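# Fit and lock the server top cover, no tools inside

## Task

Set the server's top cover in place and lock it, making sure no tool is left inside the server. The cover locks once it slides fully shut, which takes either a firm push or sliding it while both release buttons are held down.

## Robot and tools

Robot: two seven-joint arms, left_arm and right_arm, each with a parallel gripper. Bases in the scene frame: left_arm at (-0.049, +0.349, 0) m, right_arm at (+0.011, -0.308, 0) m, both turned only slightly about z. The fingers point along the gripper's +z axis and close along its x axis. end_effector_position is the point midway between the pads, and the fingertips extend 17.5 mm past it. Large gripper turns can swing the elbow. A camera stand is fixed behind the arms. Loose objects may sometimes get a brief push from outside.

Frames: the scene frame has its origin at table-top height, halfway between the nominal bases. +x points out over the table, +z up, and left_arm is on the +y side (image sides can differ). Reported hand positions (m), quaternions (wxyz), velocities and Hand targets use the scene frame and can be off by a few cm. Pose offsets you send use the axes of that arm's own Hand target.

The row: every command row holds 18 numbers, each in [-1, 1], always for both arms. Order: left dx, dy, dz, rx, ry, rz, left gripper position, force_limit, speed, then the same nine for the right arm. The six pose numbers are an offset, not a pose. They count from the arm's Hand target as it stood when the action or call began. 1.0 equals 0.6 m or 180 degrees, and rx, ry, rz form one rotation vector. Rows in one action do not add up; each counts from that same start. A new call counts from the new Hand target, so sending the same offset twice moves the arm twice as far. All six zero re-commands the current Hand target. The three gripper numbers are absolute settings. position: +1 is open (50 mm), about -0.65 brings the pads together, and -1 grips until the object blocks them. force_limit per pad: -1 is about 20 N, 0 about 102 N, +1 about 185 N (the real grip can run about 15 N higher). speed of the gap: -1 is 20 mm/s, 0 is 85, +1 is 150. Both start at +1. A 0 is a real command, so to leave a gripper alone, resend its last three numbers. A new force_limit or speed only takes effect with a position change of at least 0.01. To soften a grip, open first.

Tools:
- execute_actions(actions, cameras): actions is a list of actions. Each action is up to 15 rows, one per 1/30 s step; if there are fewer rows, the last row holds for the remaining steps. An empty list returns images and the full status. cameras: a list of names, ["all"], or []. Any unknown name invalidates the call.
- move(target, speed, blend, blocking, cameras): target is one 18-number row or a list of up to 15 rows. Every row counts from the same starting Hand targets, not from the previous row. Paths are straight, end together, take at least 0.5 s and stop after 10 s. They do not avoid obstacles or the other arm. speed is in m/s, from 0.002 to 0.5 (default 0.25), one value or one per target. Rotation is limited to twice that value in rad/s, at most 0.873. blend is a corner-rounding distance in m (0 means a full stop at each target). blocking=false returns after about 0.5 s while the motion continues. Finger settings of a later target are applied once everything is at rest there. The result adds a move: line with done, off_target, moving, held or fault, plus limits=paced (pose clipped) or limits=held (steps withheld). An arm not named there counts as done (within 3 mm and 2 degrees).
- wait(seconds): 0 to 10. Each arm keeps its last command, and any running move carries on.
- stop(): brakes a running move. Faster moves need more room to stop, and the fingers keep moving.
- zoom_image(camera, region): region is [x0, y0, x1, y1] in pixels of that camera's newest image, at most 504 by 504. Cameras: cam_head_left, cam_head_right, cam_high, cam_left_wrist, cam_right_wrist, all 672x504.
- clear_fault(arm): clears a reported torque fault on left_arm or right_arm.
- finished_scene(scene): ends the current scene for good. The cover must stay locked with no robot help.

Results: "Hand target" is the last commanded pose after clipping, and the next offsets count from it. The gripper often stops short of it; resend zeros or the missing distance. Each step, orientation is clipped to within 32 degrees of the measured one. object_status codes: 0 moving; 1 blocked while opening; 2 blocked while closing (a grip); 3 reached the set position or pads met (usually nothing held). Opening in mm is about (250 - position_measured) x 0.202. "Tool commands" lists the gripper settings in force. Joint velocities may say "within noise". Joint torques are in joint order, with positive toward larger joint angles. Flange force is along the gripper's x y z axes. It includes held weight and some error, and is dropped after calls that send rows. Calls that send rows also list some mid-step hand positions. MOTOR HOT appears at 60 °C. At 75 °C an OVER-TEMPERATURE FAULT lets that arm sag for 30 to 60 s or more.

Caution: the arms are stiff, so a target just a few mm past a hard contact presses with full motor force. Faster motion also hits harder. To stop pressing, command the target back behind the gripper. Torque limits are 104.5 N m for the four inner joints and 51.3 N m for the three wrist joints. Going over one, or straying more than 5 degrees from the plan, causes a fault that holds the arm until clear_fault. Any arm stop costs. Avoid drops, slams, releasing parts that are still moving, and hard hits on fixed or heavy objects. Anything that falls or is left off the table means failure. Arm-to-arm presses can end the scene, including a gripper closing on the other arm's fingers. The clearance check between arms does not cover finger motion. Holding loads, reaching far out or pushing at unreachable poses heats the motors. Joint limits: shoulder ±2.25, elbow ±2.58, wrist pitch ±2.1 rad; the roll joints are nearly unlimited.

Each tool is called by a JSON object that holds its "fn" and its "kwargs", one argument or row to a line.

## Session

{"fn": "execute_actions", "kwargs": {
  "actions": []
}}

Scene clock: 0.00 s.
left_arm: end_effector_position=(+0.5851, +0.2493, +0.2618) position_measured=3 object_status=3 end_effector_quat_wxyz=(-0.074, +0.894, -0.318, +0.308) | right_arm: end_effector_position=(+0.7688, +0.0700, +0.2668) position_measured=3 object_status=3 end_effector_quat_wxyz=(-0.657, +0.722, -0.192, +0.103)
Joint positions: left_arm=[-0.258 0.431 0.468 1.662 -0.502 0.484 -0.142] | right_arm=[0.036 1.102 -0.371 1.087 -1.563 0.838 0.549]
Joint velocities: within noise
Joint torques (N m): no reading
Flange force (N): no reading
Hand target: left_arm +0.5851, +0.2493, +0.2618; -0.074, +0.894, -0.318, +0.308 | right_arm +0.7688, +0.0700, +0.2668; -0.657, +0.722, -0.192, +0.103
Tool commands: left_gripper/position=+1.0 left_gripper/force_limit=+1.0 left_gripper/speed=+1.0 right_gripper/position=+1.0 right_gripper/force_limit=+1.0 right_gripper/speed=+1.0

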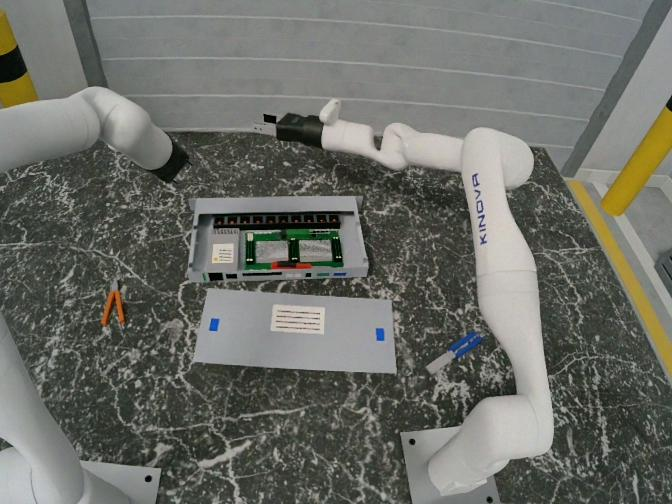

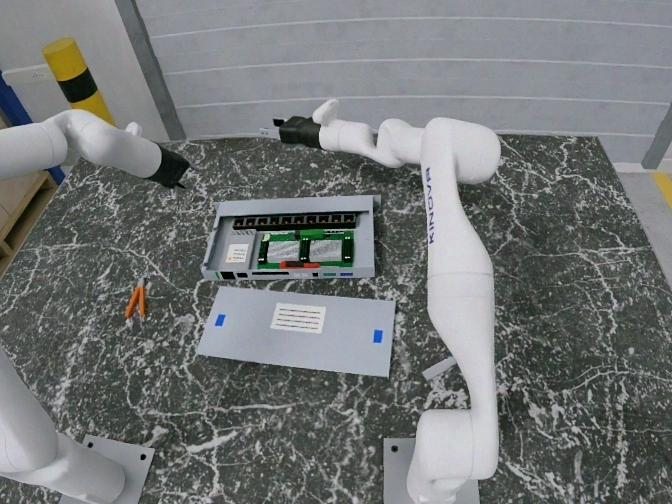

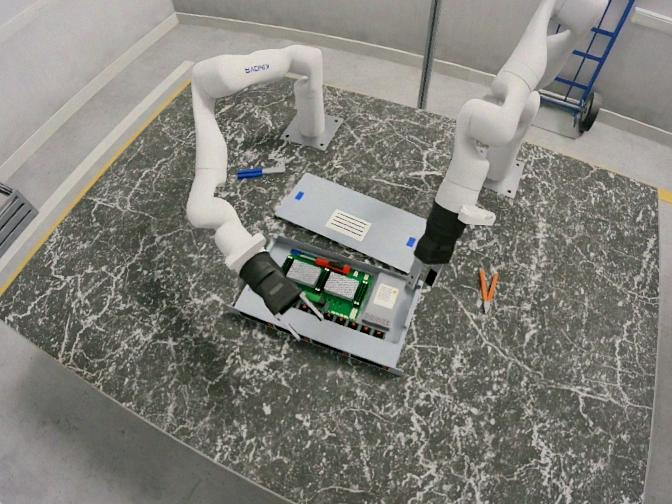

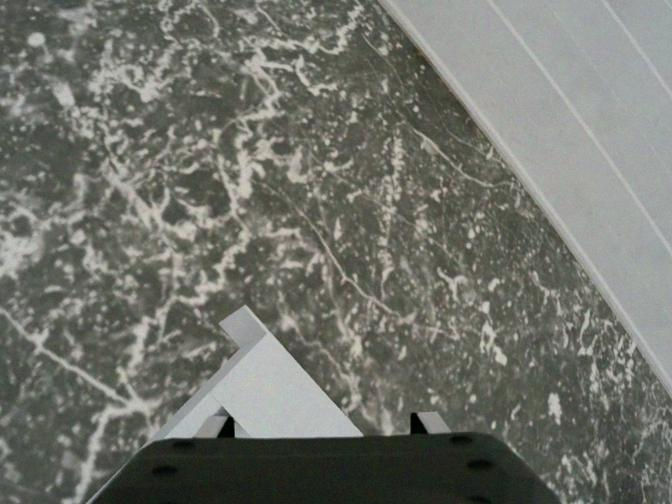

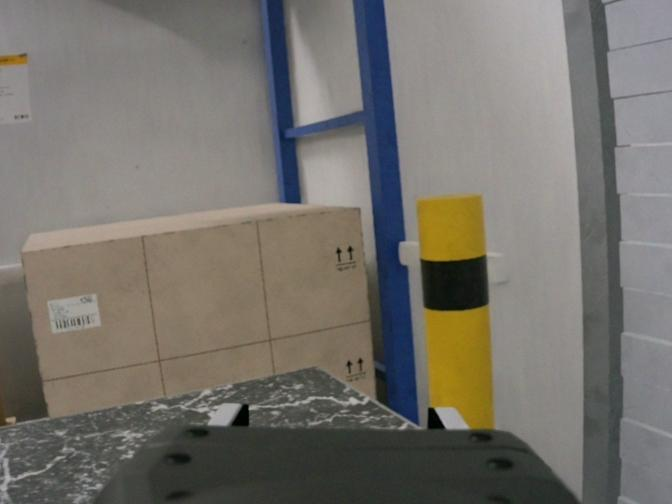

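{"fn": "zoom_image", "kwargs": {
  "camera": "cam_head_left",
  "region": [170, 180, 420, 390]
}}

{"fn": "zoom_image", "kwargs": {
  "camera": "cam_high",
  "region": [220, 160, 440, 380]
}}

{"fn": "zoom_image", "kwargs": {
  "camera": "cam_head_right",
  "region": [180, 180, 400, 390]
}}

Scaled by 2.016 from the camera's 672x504 image, which has a finer 960x720 frame.

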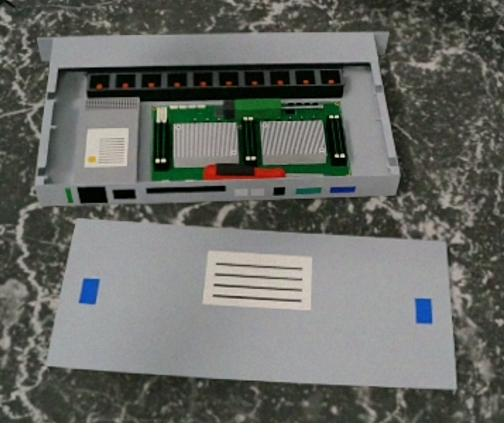

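Scaled by 2.291 from the camera's 672x504 image, which has a finer 960x720 frame.

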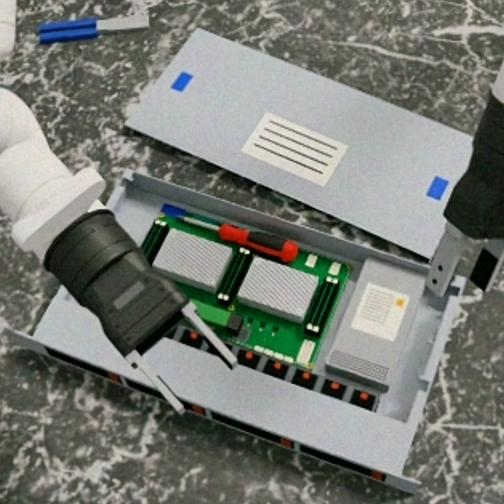

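Scaled by 2.291 from the camera's 672x504 image, which has a finer 960x720 frame.

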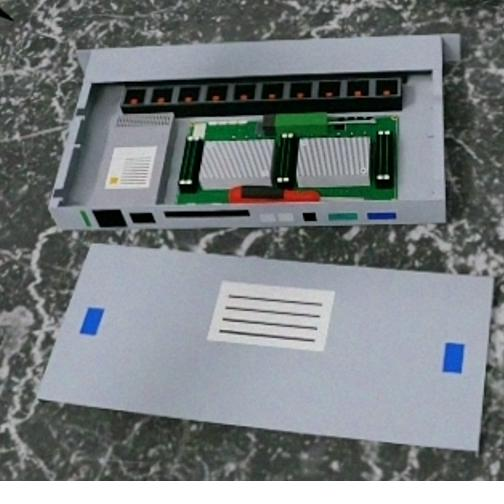

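{"fn": "zoom_image", "kwargs": {
  "camera": "cam_high",
  "region": [260, 165, 350, 255]
}}

{"fn": "zoom_image", "kwargs": {
  "camera": "cam_high",
  "region": [280, 240, 370, 330]
}}

{"fn": "zoom_image", "kwargs": {
  "camera": "cam_head_left",
  "region": [185, 190, 285, 290]
}}

{"fn": "zoom_image", "kwargs": {
  "camera": "cam_head_left",
  "region": [280, 190, 380, 290]
}}

Scaled by 5.600 from the camera's 672x504 image, which has a finer 960x720 frame.

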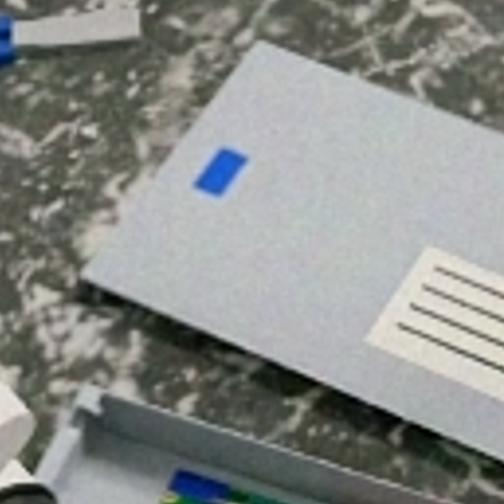

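Scaled by 5.600 from the camera's 672x504 image, which has a finer 960x720 frame.

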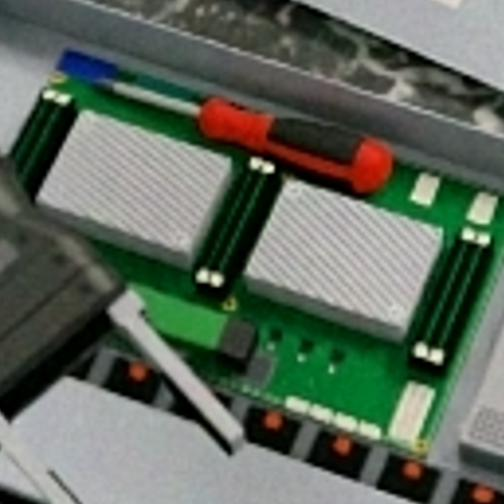

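Scaled by 5.040 from the camera's 672x504 image, which has a finer 960x720 frame.

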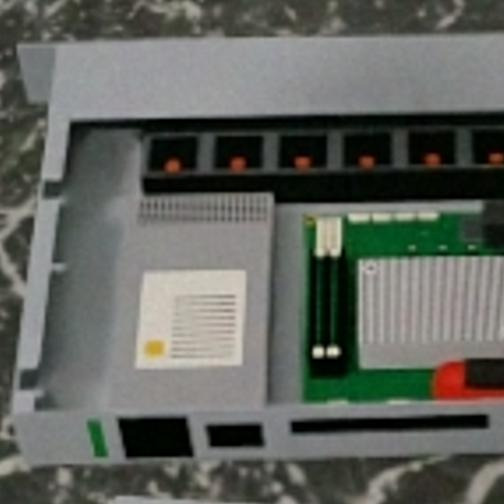

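Scaled by 5.040 from the camera's 672x504 image, which has a finer 960x720 frame.

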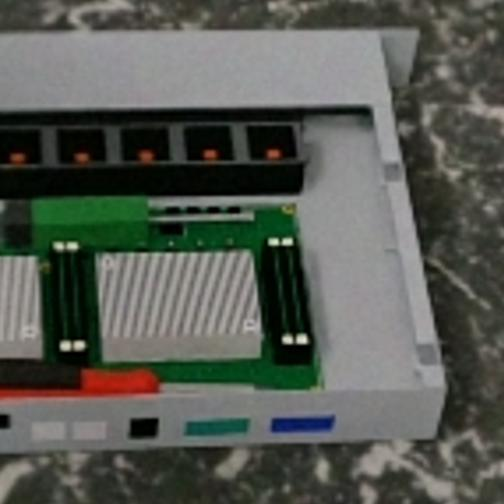

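{"fn": "move", "kwargs": {
  "target": [0.1617,0.3575,-0.2291,-0.1807,-0.1107,0.2724,1,1,1,-0.2023,0.2990,-0.9702,-0.1344,-0.1198,-0.0743,1,1,1],
  "speed": 0.3,
  "cameras": ["all"]
}}

Scene clock: 68.27 s.
left_arm: end_effector_position=(+0.4499, +0.0296, +0.3500) position_measured=3 object_status=3 end_effector_quat_wxyz=(+0.000, +0.707, -0.707, -0.001) | right_arm: end_effector_position=(+0.3999, -0.4202, +0.1694) position_measured=3 object_status=3 end_effector_quat_wxyz=(-0.500, +0.866, +0.000, +0.000)
Joint positions: left_arm=[0.298 0.819 0.738 0.517 -0.548 1.905 -0.856] | right_arm=[0.802 0.89 -0.023 1.433 -0.677 1.654 0.996]
Joint torques (N m): left_arm=[1.89 -23.36 3.9 -7.5 0.11 0.12 0.25] | right_arm=[0.8 -19.98 -1.8 -4.18 -1.46 2.37 -0.11]
Flange force (N): left_arm=no reading | right_arm=[1.5 -2.4 -1.5]
Hand target: left_arm +0.4499, +0.0296, +0.3500; +0.000, +0.707, -0.707, -0.001 | right_arm +0.3999, -0.4202, +0.1694; -0.500, +0.866, +0.000, +0.000
Off the commanded pose: left_arm 0.000 m, 0 deg | right_arm 0.000 m, 0 deg.
move: done
camera_calibration:
cam_left_wrist: T_world_to_cam=[[-0.0385541, -0.999104, 0.0174829, 0.0423], [-0.999182, 0.0383316, -0.012885, 0.517097], [0.0122033, -0.0179653, -0.999764, 0.512544], [0, 0, 0, 1]] pos_world=[0.51205, 0.0316489, 0.518347]
cam_right_wrist: T_world_to_cam=[[0.999808, 0.0131276, -0.0145149, -0.392366], [-0.0057331, -0.512665, -0.858569, -0.0185677], [-0.0187123, 0.858488, -0.512492, 0.621497], [0, 0, 0, 1]] pos_world=[0.403814, -0.537916, 0.296875]

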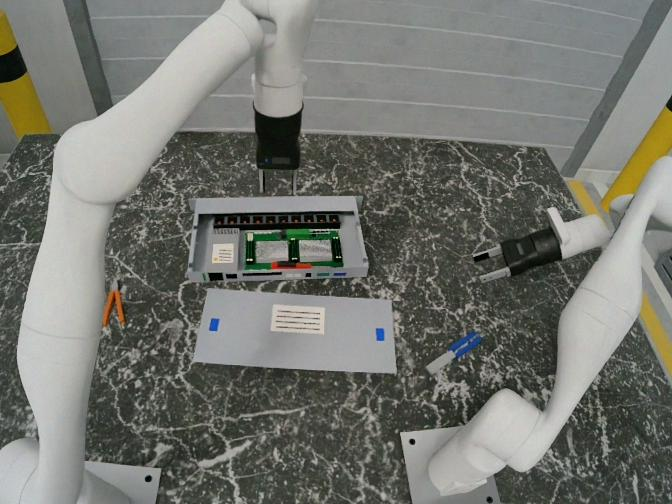

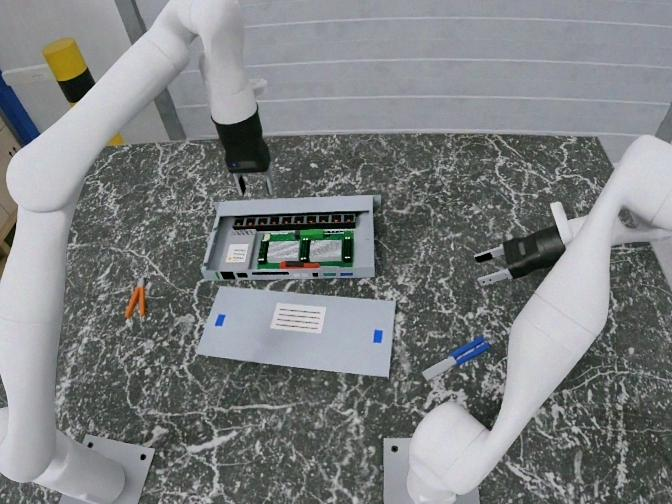

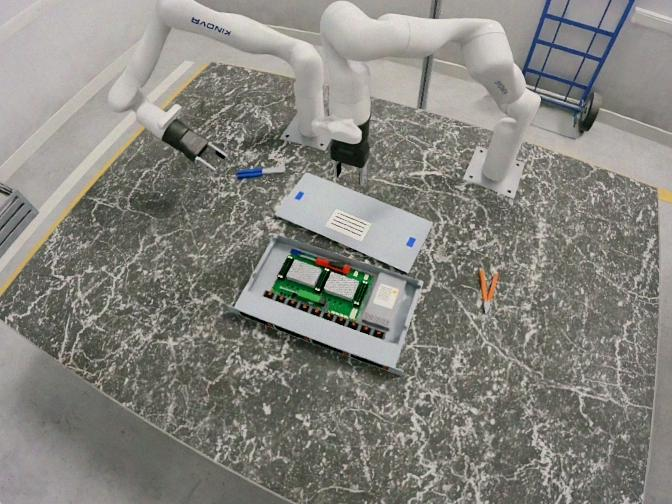

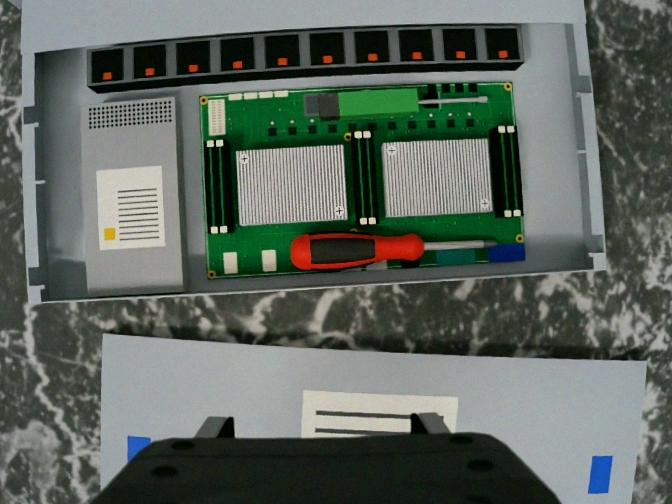

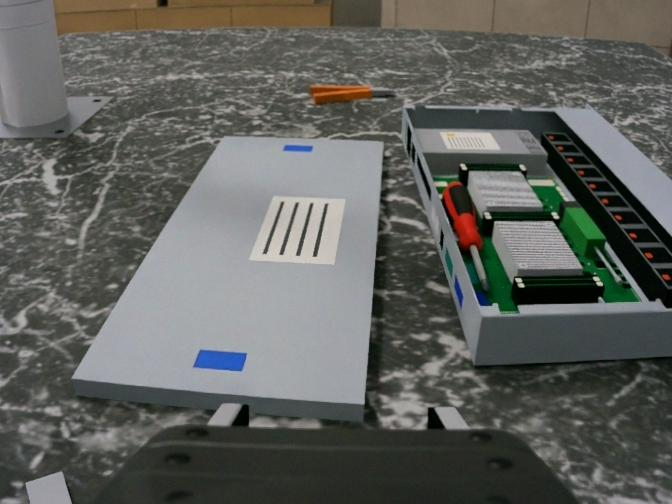

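{"fn": "zoom_image", "kwargs": {
  "camera": "cam_right_wrist",
  "region": [60, 300, 400, 440]
}}

{"fn": "zoom_image", "kwargs": {
  "camera": "cam_right_wrist",
  "region": [390, 90, 672, 380]
}}

{"fn": "zoom_image", "kwargs": {
  "camera": "cam_left_wrist",
  "region": [200, 70, 530, 280]
}}

{"fn": "zoom_image", "kwargs": {
  "camera": "cam_right_wrist",
  "region": [170, 110, 420, 260]
}}

Scaled by 1.482.

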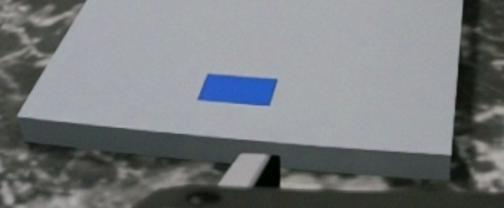

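Scaled by 1.738.

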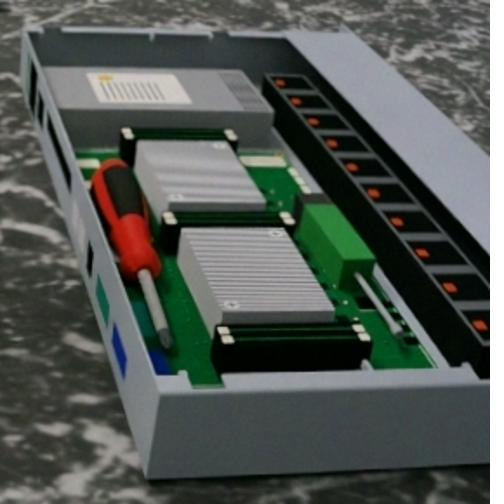

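Scaled by 1.527.

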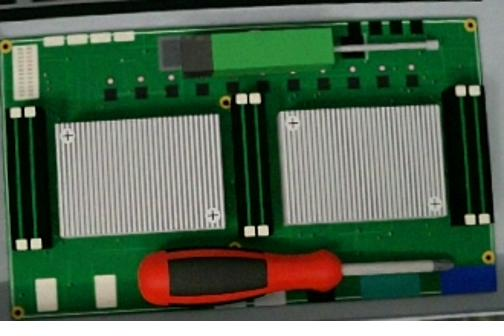

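Scaled by 2.016.

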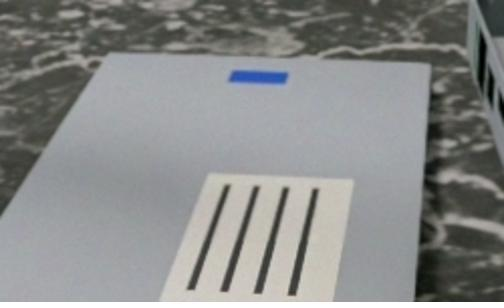

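{"fn": "move", "kwargs": {
  "target": [0.041,-0.1117,0.25,0,0,-0.5,1,1,1,-0.0667,0.1363,0.0787,0.0871,-0.0871,0.4945,1,1,1],
  "speed": 0.3,
  "cameras": ["cam_left_wrist","cam_right_wrist","cam_high"]
}}

Scene clock: 129.50 s.
left_arm: end_effector_position=(+0.5169, +0.0051, +0.1999) position_measured=3 object_status=3 end_effector_quat_wxyz=(-0.001, +1.000, +0.000, +0.000) | right_arm: end_effector_position=(+0.3600, -0.4201, +0.0750) position_measured=3 object_status=3 end_effector_quat_wxyz=(-0.455, +0.542, -0.542, -0.454)
Joint positions: left_arm=[0.335 1 0.473 0.577 -0.394 1.616 0.644] | right_arm=[0.735 1.306 0.286 1.348 -0.883 1.929 -0.186]
Joint torques (N m): left_arm=[1.78 -26.4 3.63 -8.51 0.12 0.2 0.29] | right_arm=[0.81 -21.14 0.22 -1.39 -0.45 3.23 0]
Flange force (N): left_arm=[-0.5 -4.1 -0.1] | right_arm=[-2.4 -1.9 -0.7]
Hand target: left_arm +0.5168, +0.0051, +0.2000; -0.001, +1.000, +0.000, +0.000 | right_arm +0.3600, -0.4201, +0.0749; -0.455, +0.542, -0.542, -0.454
Off the commanded pose: left_arm 0.000 m, 0 deg | right_arm 0.000 m, 0 deg.
move: done
camera_calibration:
cam_left_wrist: T_world_to_cam=[[0.999098, -0.0385871, 0.0177129, -0.518228], [-0.0383288, -0.999157, -0.0146955, 0.0920352], [0.018265, 0.0140033, -0.999735, 0.357919], [0, 0, 0, 1]] pos_world=[0.514751, 0.0669487, 0.368356]
cam_right_wrist: T_world_to_cam=[[-0.00594594, -0.154865, -0.987918, 0.0106227], [-0.999877, -0.0134456, 0.00812563, 0.402766], [-0.0145415, 0.987844, -0.154766, 0.598334], [0, 0, 0, 1]] pos_world=[0.41148, -0.584, 0.0998232]
Images, in order (width x height): cam_high 672x504, cam_left_wrist 672x504, cam_right_wrist 672x504.

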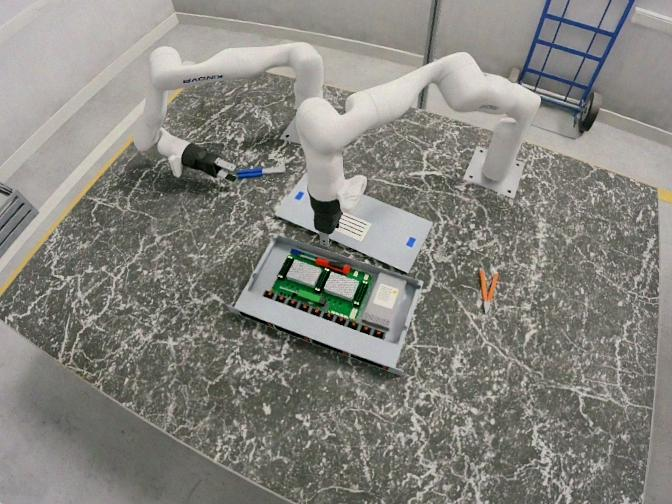

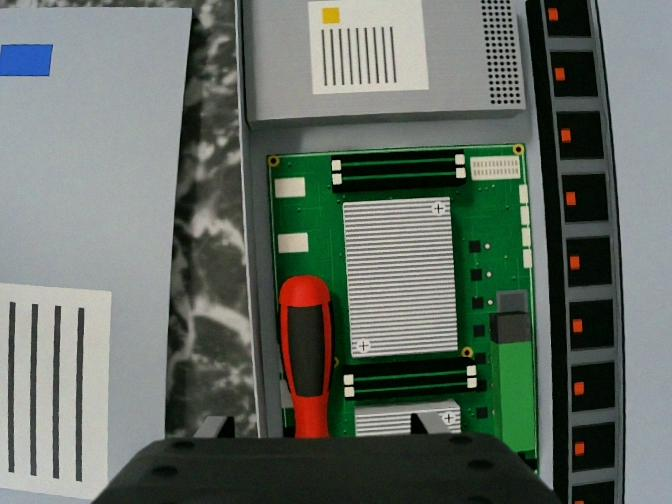

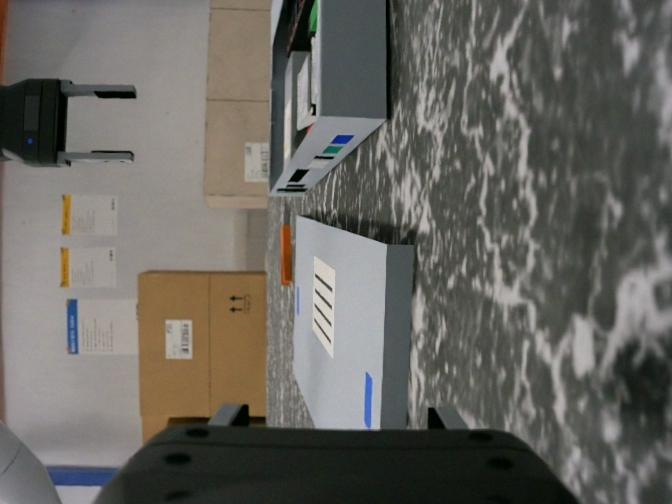

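{"fn": "zoom_image", "kwargs": {
  "camera": "cam_right_wrist",
  "region": [280, 200, 460, 440]
}}

{"fn": "zoom_image", "kwargs": {
  "camera": "cam_left_wrist",
  "region": [220, 120, 560, 460]
}}

Scaled by 2.100.

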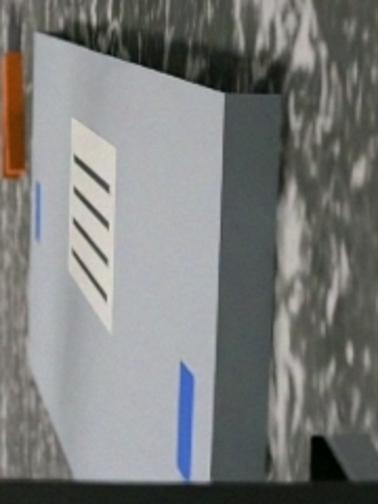

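Scaled by 1.482.

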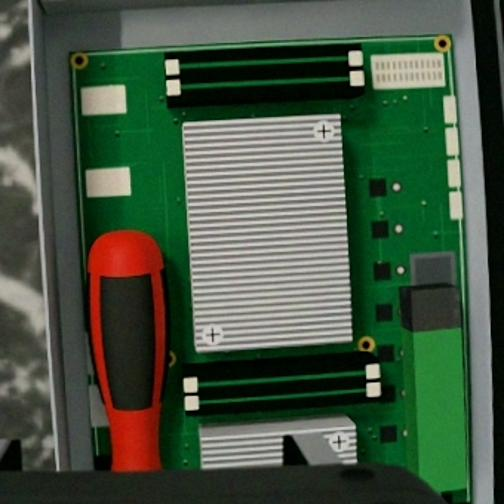

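{"fn": "zoom_image", "kwargs": {
  "camera": "cam_high",
  "region": [340, 220, 440, 290]
}}

{"fn": "zoom_image", "kwargs": {
  "camera": "cam_high",
  "region": [230, 170, 330, 240]
}}

Scaled by 5.040 from the camera's 672x504 image, which has a finer 960x720 frame.

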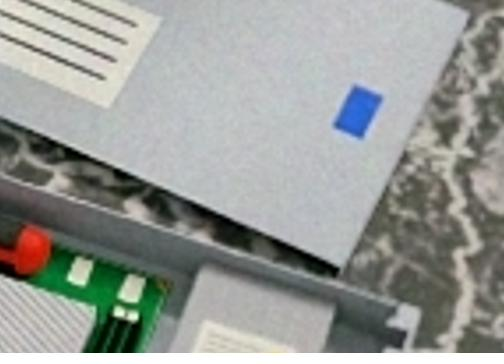

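Scaled by 5.040 from the camera's 672x504 image, which has a finer 960x720 frame.

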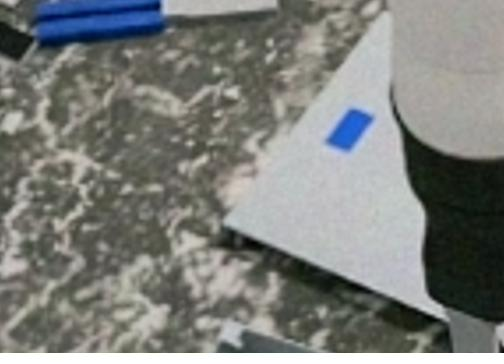

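{"fn": "zoom_image", "kwargs": {
  "camera": "cam_right_wrist",
  "region": [0, 60, 160, 180]
}}

{"fn": "zoom_image", "kwargs": {
  "camera": "cam_high",
  "region": [170, 130, 270, 200]
}}

Scaled by 3.150.

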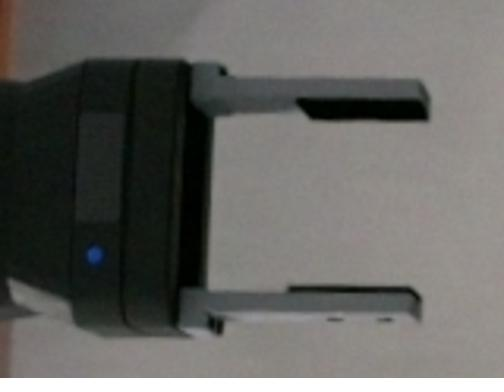

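Scaled by 5.040 from the camera's 672x504 image, which has a finer 960x720 frame.

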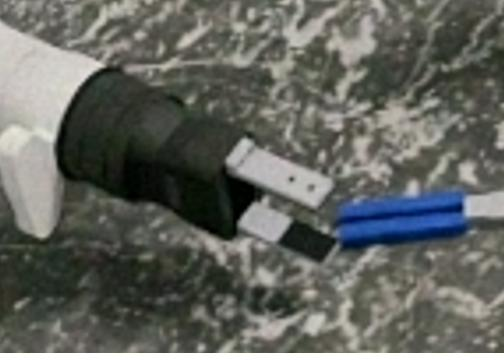

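{"fn": "zoom_image", "kwargs": {
  "camera": "cam_right_wrist",
  "region": [240, 0, 420, 230]
}}

{"fn": "zoom_image", "kwargs": {
  "camera": "cam_high",
  "region": [225, 225, 325, 345]
}}

{"fn": "zoom_image", "kwargs": {
  "camera": "cam_high",
  "region": [330, 250, 440, 380]
}}

Scaled by 2.191.

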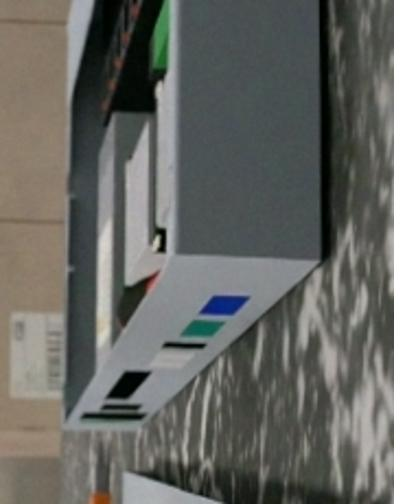

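Scaled by 4.200 from the camera's 672x504 image, which has a finer 960x720 frame.

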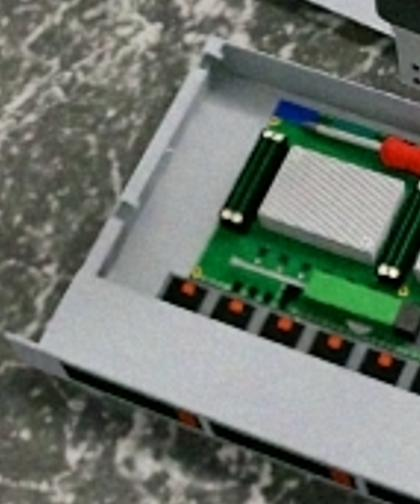

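Scaled by 3.877 from the camera's 672x504 image, which has a finer 960x720 frame.

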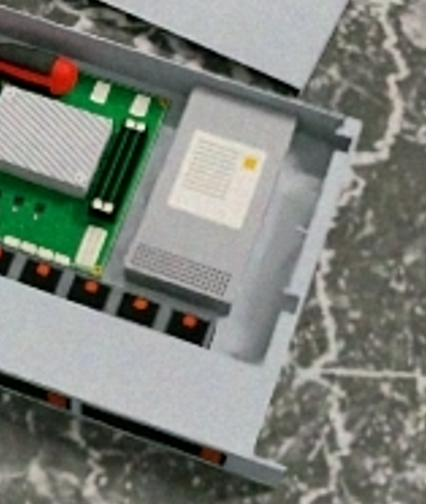

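{"fn": "execute_actions", "kwargs": {
  "actions": [],
  "cameras": ["cam_head_left","cam_head_right"]
}}

{"fn": "zoom_image", "kwargs": {
  "camera": "cam_head_left",
  "region": [340, 330, 410, 385]
}}

{"fn": "zoom_image", "kwargs": {
  "camera": "cam_head_right",
  "region": [190, 330, 260, 385]
}}

Scene clock: 202.87 s.
left_arm: end_effector_position=(+0.5168, +0.0051, +0.2000) position_measured=3 object_status=3 end_effector_quat_wxyz=(-0.001, +1.000, +0.000, +0.000) | right_arm: end_effector_position=(+0.3600, -0.4201, +0.0749) position_measured=3 object_status=3 end_effector_quat_wxyz=(-0.455, +0.542, -0.542, -0.454)
Joint positions: left_arm=[0.335 1 0.473 0.577 -0.394 1.616 0.644] | right_arm=[0.735 1.306 0.286 1.348 -0.883 1.929 -0.186]
Joint velocities: within noise
Joint torques (N m): left_arm=[1.82 -26.3 3.61 -8.58 0.12 0.22 0.33] | right_arm=[0.78 -21.1 0.29 -1.38 -0.43 3.16 -0.06]
Flange force (N): left_arm=[-1.5 -4.8 0.2] | right_arm=[-2.4 -1.9 -0.8]
Hand target: left_arm +0.5168, +0.0051, +0.2000; -0.001, +1.000, +0.000, +0.000 | right_arm +0.3600, -0.4201, +0.0749; -0.455, +0.542, -0.542, -0.454
Tool commands: left_gripper/position=+1.0 left_gripper/force_limit=+1.0 left_gripper/speed=+1.0 right_gripper/position=+1.0 right_gripper/force_limit=+1.0 right_gripper/speed=+1.0
Off the commanded pose: left_arm 0.000 m, 0 deg | right_arm 0.000 m, 0 deg.
Images, in order (width x height): cam_head_left 672x504, cam_head_right 672x504.

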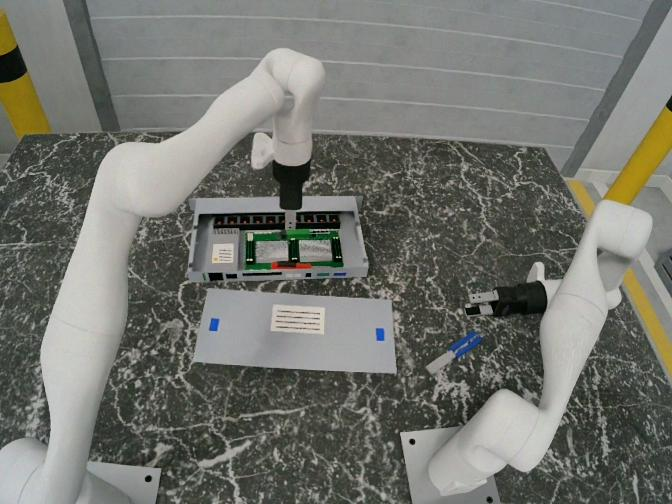

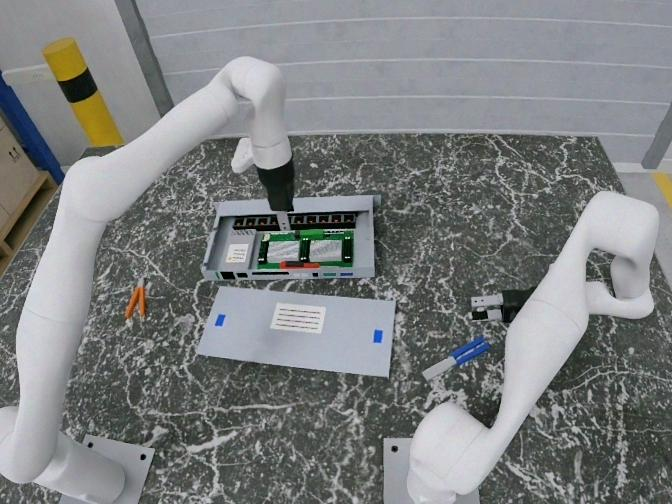

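Scaled by 7.200 from the camera's 672x504 image, which has a finer 960x720 frame.

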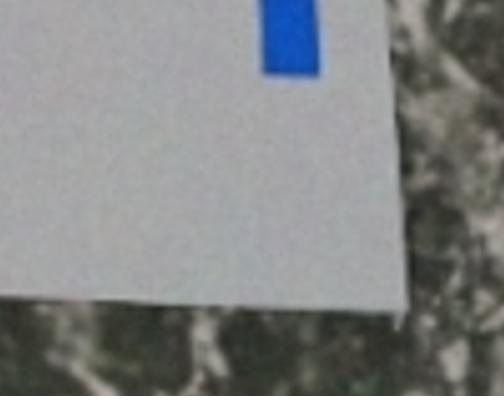

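Scaled by 7.200 from the camera's 672x504 image, which has a finer 960x720 frame.

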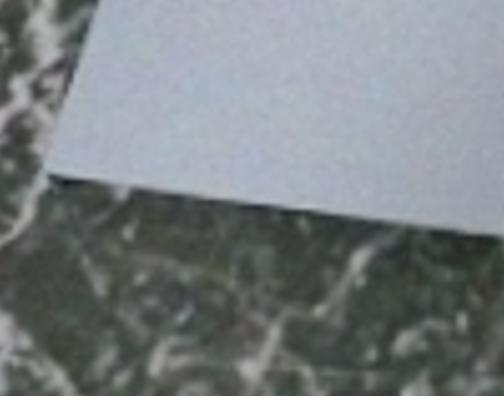

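{"fn": "move", "kwargs": {
  "target": [-0.018,0.0168,0.1167,0,0,0,0.34,0,0,0,0,0,0,0,0,1,1,1],
  "speed": 0.2,
  "cameras": ["cam_left_wrist"]
}}

{"fn": "zoom_image", "kwargs": {
  "camera": "cam_left_wrist",
  "region": [150, 150, 520, 504]
}}

Scene clock: 395.93 s.
left_arm: end_effector_position=(+0.5060, -0.0049, +0.1299) position_measured=101 object_status=3 end_effector_quat_wxyz=(-0.001, +1.000, +0.000, +0.000) | right_arm: end_effector_position=(+0.3600, -0.4201, +0.0749) position_measured=3 object_status=3 end_effector_quat_wxyz=(-0.455, +0.542, -0.542, -0.454)
Joint positions: left_arm=[0.322 1.012 0.464 0.788 -0.395 1.407 0.707] | right_arm=[0.735 1.306 0.286 1.348 -0.883 1.929 -0.186]
Joint torques (N m): left_arm=[1.77 -26.11 4.22 -8.42 0.14 0.2 0.29] | right_arm=[0.78 -21.12 0.21 -1.37 -0.39 3.15 -0.02]
Flange force (N): left_arm=[-0.4 -4.0 -0.5] | right_arm=[-2.4 -2.1 -0.9]
Hand target: left_arm +0.5060, -0.0049, +0.1299; -0.001, +1.000, +0.000, +0.000 | right_arm +0.3600, -0.4201, +0.0749; -0.455, +0.542, -0.542, -0.454
Off the commanded pose: left_arm 0.000 m, 0 deg | right_arm 0.000 m, 0 deg.
move: done
camera_calibration:
cam_left_wrist: T_world_to_cam=[[0.999102, -0.038489, 0.0177097, -0.50649], [-0.038229, -0.99916, -0.0147931, 0.0805758], [0.0182642, 0.0141028, -0.999734, 0.288272], [0, 0, 0, 1]] pos_world=[0.50385, 0.0569483, 0.298357]
Images, in order (width x height): cam_left_wrist 672x504.

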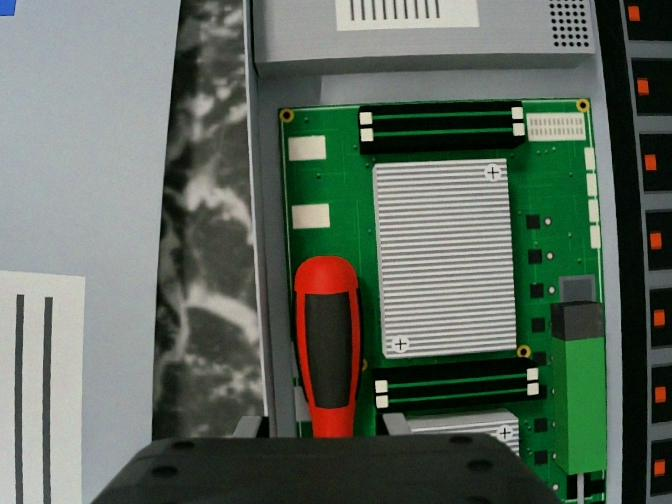

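Scaled by 1.362.

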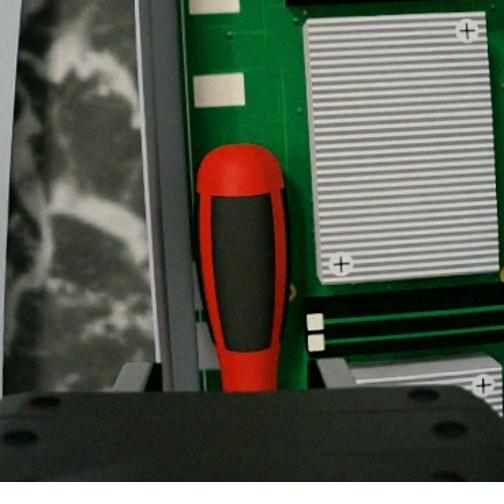

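{"fn": "move", "kwargs": {
  "target": [
    [0.0025,0.0168,0.09,0,0,0,0.208,0,0,0,0,0,0,0,0,1,1,1],
    [0.0025,0.0168,0.15,0,0,0,0.208,0,0,0,0,0,0,0,0,1,1,1]
  ],
  "speed": [0.15,0.05],
  "cameras": ["cam_left_wrist","cam_high"]
}}

{"fn": "zoom_image", "kwargs": {
  "camera": "cam_high",
  "region": [270, 200, 390, 310]
}}

Scene clock: 416.07 s.
left_arm: end_effector_position=(+0.5076, -0.0150, +0.0404) position_measured=121 object_status=3 end_effector_quat_wxyz=(+0.000, +1.000, +0.000, +0.000) | right_arm: end_effector_position=(+0.3600, -0.4201, +0.0749) position_measured=3 object_status=3 end_effector_quat_wxyz=(-0.455, +0.542, -0.542, -0.454)
Joint positions: left_arm=[0.332 1.114 0.441 0.865 -0.418 1.234 0.741] | right_arm=[0.735 1.306 0.286 1.348 -0.883 1.929 -0.186]
Joint torques (N m): left_arm=[1.17 9.06 -1.07 1.98 -0.25 -5.2 -0.01] | right_arm=[0.79 -21.08 0.25 -1.29 -0.42 3.18 -0.05]
Flange force (N): left_arm=[-12.2 -10.2 -61.8] | right_arm=[-2.3 -2.2 -1.0]
Hand target: left_arm +0.5074, -0.0149, +0.0399; -0.001, +1.000, +0.000, +0.000 | right_arm +0.3600, -0.4201, +0.0749; -0.455, +0.542, -0.542, -0.454
Off the commanded pose: left_arm 0.001 m, 0 deg | right_arm 0.000 m, 0 deg.
move: done
camera_calibration:
cam_left_wrist: T_world_to_cam=[[0.999085, -0.0385857, 0.0184237, -0.506926], [-0.0383227, -0.999161, -0.0144225, 0.0691868], [0.0189647, 0.0137032, -0.999726, 0.19847], [0, 0, 0, 1]] pos_world=[0.50535, 0.046849, 0.208753]
Images, in order (width x height): cam_high 672x504, cam_left_wrist 672x504.

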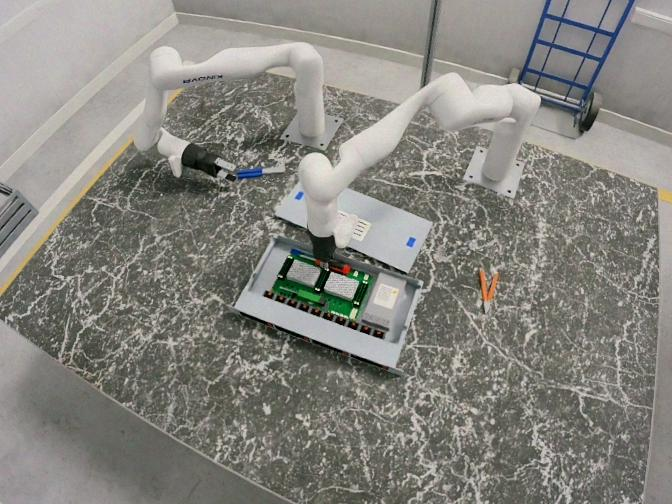

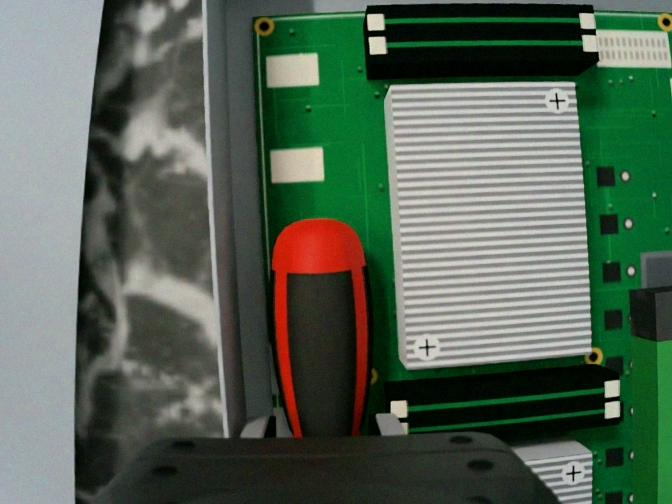

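Scaled by 4.200 from the camera's 672x504 image, which has a finer 960x720 frame.

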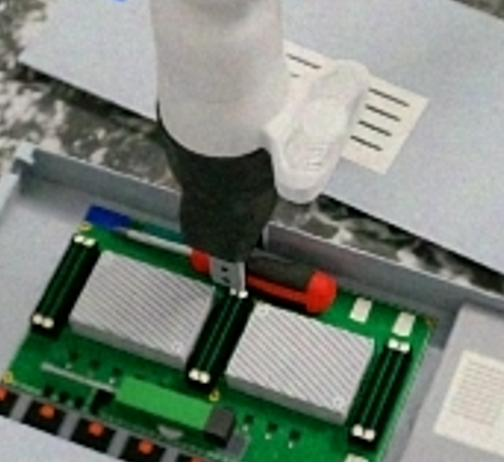

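{"fn": "move", "kwargs": {
  "target": [
    [0,0,-0.04,0,0,0,0.142,0,0,0,0,0,0,0,0,1,1,1],
    [0.006,0.01,-0.04,0,0,0,0.142,0,0,0,0,0,0,0,0,1,1,1]
  ],
  "speed": 0.1,
  "cameras": ["cam_left_wrist","cam_high"]
}}

{"fn": "zoom_image", "kwargs": {
  "camera": "cam_left_wrist",
  "region": [180, 330, 480, 504]
}}

{"fn": "zoom_image", "kwargs": {
  "camera": "cam_high",
  "region": [285, 220, 375, 310]
}}

Scene clock: 436.80 s.
left_arm: end_effector_position=(+0.5110, -0.0209, +0.0639) position_measured=131 object_status=3 end_effector_quat_wxyz=(+0.000, +1.000, +0.000, +0.000) | right_arm: end_effector_position=(+0.3600, -0.4201, +0.0749) position_measured=3 object_status=3 end_effector_quat_wxyz=(-0.455, +0.542, -0.542, -0.454)
Joint positions: left_arm=[0.346 1.107 0.447 0.797 -0.413 1.305 0.73] | right_arm=[0.735 1.306 0.286 1.348 -0.883 1.929 -0.186]
Joint torques (N m): left_arm=[1.81 -26.92 4.29 -8.12 0.11 0.18 0.28] | right_arm=[0.81 -21.15 0.24 -1.25 -0.41 3.15 0]
Flange force (N): left_arm=[-0.1 -3.8 -0.8] | right_arm=[-2.1 -2.5 -1.3]
Hand target: left_arm +0.5110, -0.0209, +0.0639; -0.001, +1.000, +0.000, +0.000 | right_arm +0.3600, -0.4201, +0.0749; -0.455, +0.542, -0.542, -0.454
Off the commanded pose: left_arm 0.000 m, 0 deg | right_arm 0.000 m, 0 deg.
move: done
camera_calibration:
cam_left_wrist: T_world_to_cam=[[0.999102, -0.0384872, 0.0177135, -0.511033], [-0.038229, -0.999161, -0.0146932, 0.0637848], [0.0182642, 0.0140028, -0.999735, 0.222426], [0, 0, 0, 1]] pos_world=[0.50895, 0.0409484, 0.232356]
Images, in order (width x height): cam_high 672x504, cam_left_wrist 672x504.

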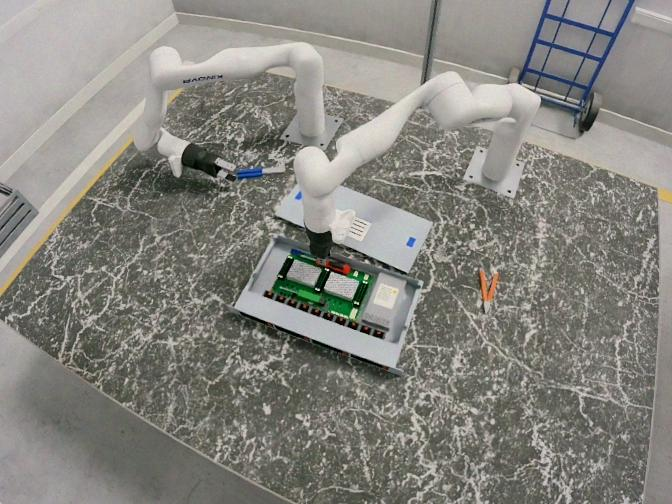

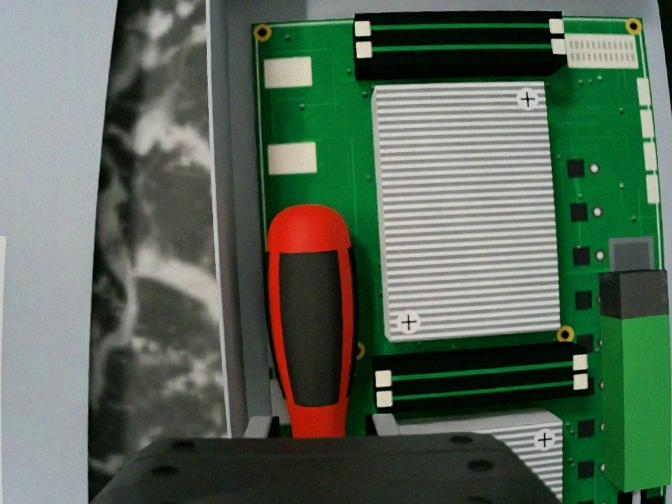

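Scaled by 1.680.

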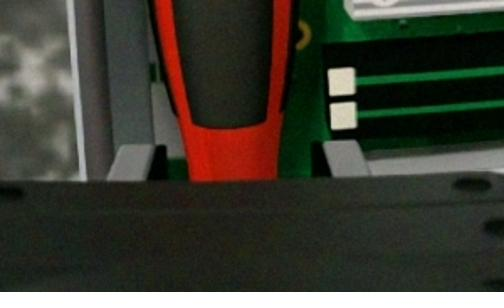

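Scaled by 5.600 from the camera's 672x504 image, which has a finer 960x720 frame.

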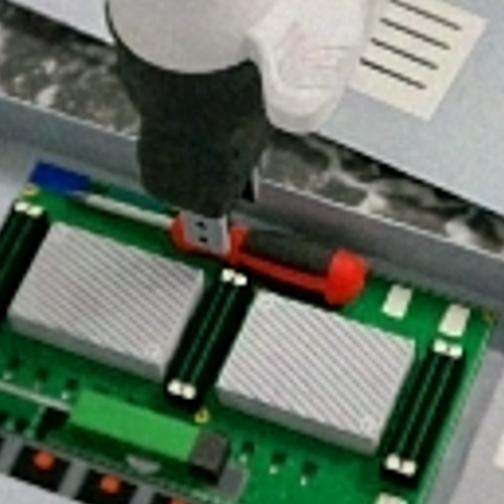

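{"fn": "move", "kwargs": {
  "target": [-0.0023,0,0.04,0,0,0,0.076,0,0,0,0,0,0,0,0,1,1,1],
  "speed": 0.06,
  "cameras": []
}}

Scene clock: 449.00 s.
left_arm: end_effector_position=(+0.5098, -0.0210, +0.0404) position_measured=141 object_status=3 end_effector_quat_wxyz=(+0.000, +1.000, +0.000, +0.000) | right_arm: end_effector_position=(+0.3600, -0.4201, +0.0749) position_measured=3 object_status=3 end_effector_quat_wxyz=(-0.455, +0.542, -0.542, -0.454)
Joint positions: left_arm=[0.344 1.128 0.441 0.83 -0.419 1.252 0.739] | right_arm=[0.735 1.306 0.286 1.348 -0.883 1.929 -0.186]
Joint torques (N m): left_arm=[1.46 9.73 -0.76 0.41 -0.46 -7.42 -0.13] | right_arm=[0.82 -21.21 0.24 -1.3 -0.38 3.17 -0.03]
Flange force (N): left_arm=[-17.0 -13.8 -65.1] | right_arm=[-2.1 -2.4 -1.0]
Hand target: left_arm +0.5096, -0.0209, +0.0399; -0.001, +1.000, +0.000, +0.000 | right_arm +0.3600, -0.4201, +0.0749; -0.455, +0.542, -0.542, -0.454
Off the commanded pose: left_arm 0.000 m, 0 deg | right_arm 0.000 m, 0 deg.
move: done
No camera images: "cameras" was empty.

{"fn": "move", "kwargs": {
  "target": [
    [0,0,-0.0025,0,0,0,0.076,0,0,0,0,0,0,0,0,1,1,1],
    [0,0,-0.0025,0,0,0,-1,-0.5,-1,0,0,0,0,0,0,1,1,1]
  ],
  "speed": 0.05,
  "cameras": []
}}

Scene clock: 458.70 s.
left_arm: end_effector_position=(+0.5096, -0.0209, +0.0414) position_measured=192 object_status=2 end_effector_quat_wxyz=(-0.001, +1.000, +0.000, +0.000) | right_arm: end_effector_position=(+0.3600, -0.4201, +0.0749) position_measured=3 object_status=3 end_effector_quat_wxyz=(-0.455, +0.542, -0.542, -0.454)
Joint positions: left_arm=[0.344 1.127 0.441 0.829 -0.418 1.255 0.739] | right_arm=[0.735 1.306 0.286 1.348 -0.883 1.929 -0.186]
Joint torques (N m): left_arm=[1.68 -26.81 4.29 -7.95 0.05 0.18 0.29] | right_arm=[0.82 -21.13 0.25 -1.34 -0.45 3.18 0.02]
Flange force (N): left_arm=[-0.1 -3.7 -1.1] | right_arm=[-2.3 -2.2 -0.9]
Hand target: left_arm +0.5096, -0.0209, +0.0414; -0.001, +1.000, +0.000, +0.000 | right_arm +0.3600, -0.4201, +0.0749; -0.455, +0.542, -0.542, -0.454
Off the commanded pose: left_arm 0.000 m, 0 deg | right_arm 0.000 m, 0 deg.
move: done
No camera images: "cameras" was empty.


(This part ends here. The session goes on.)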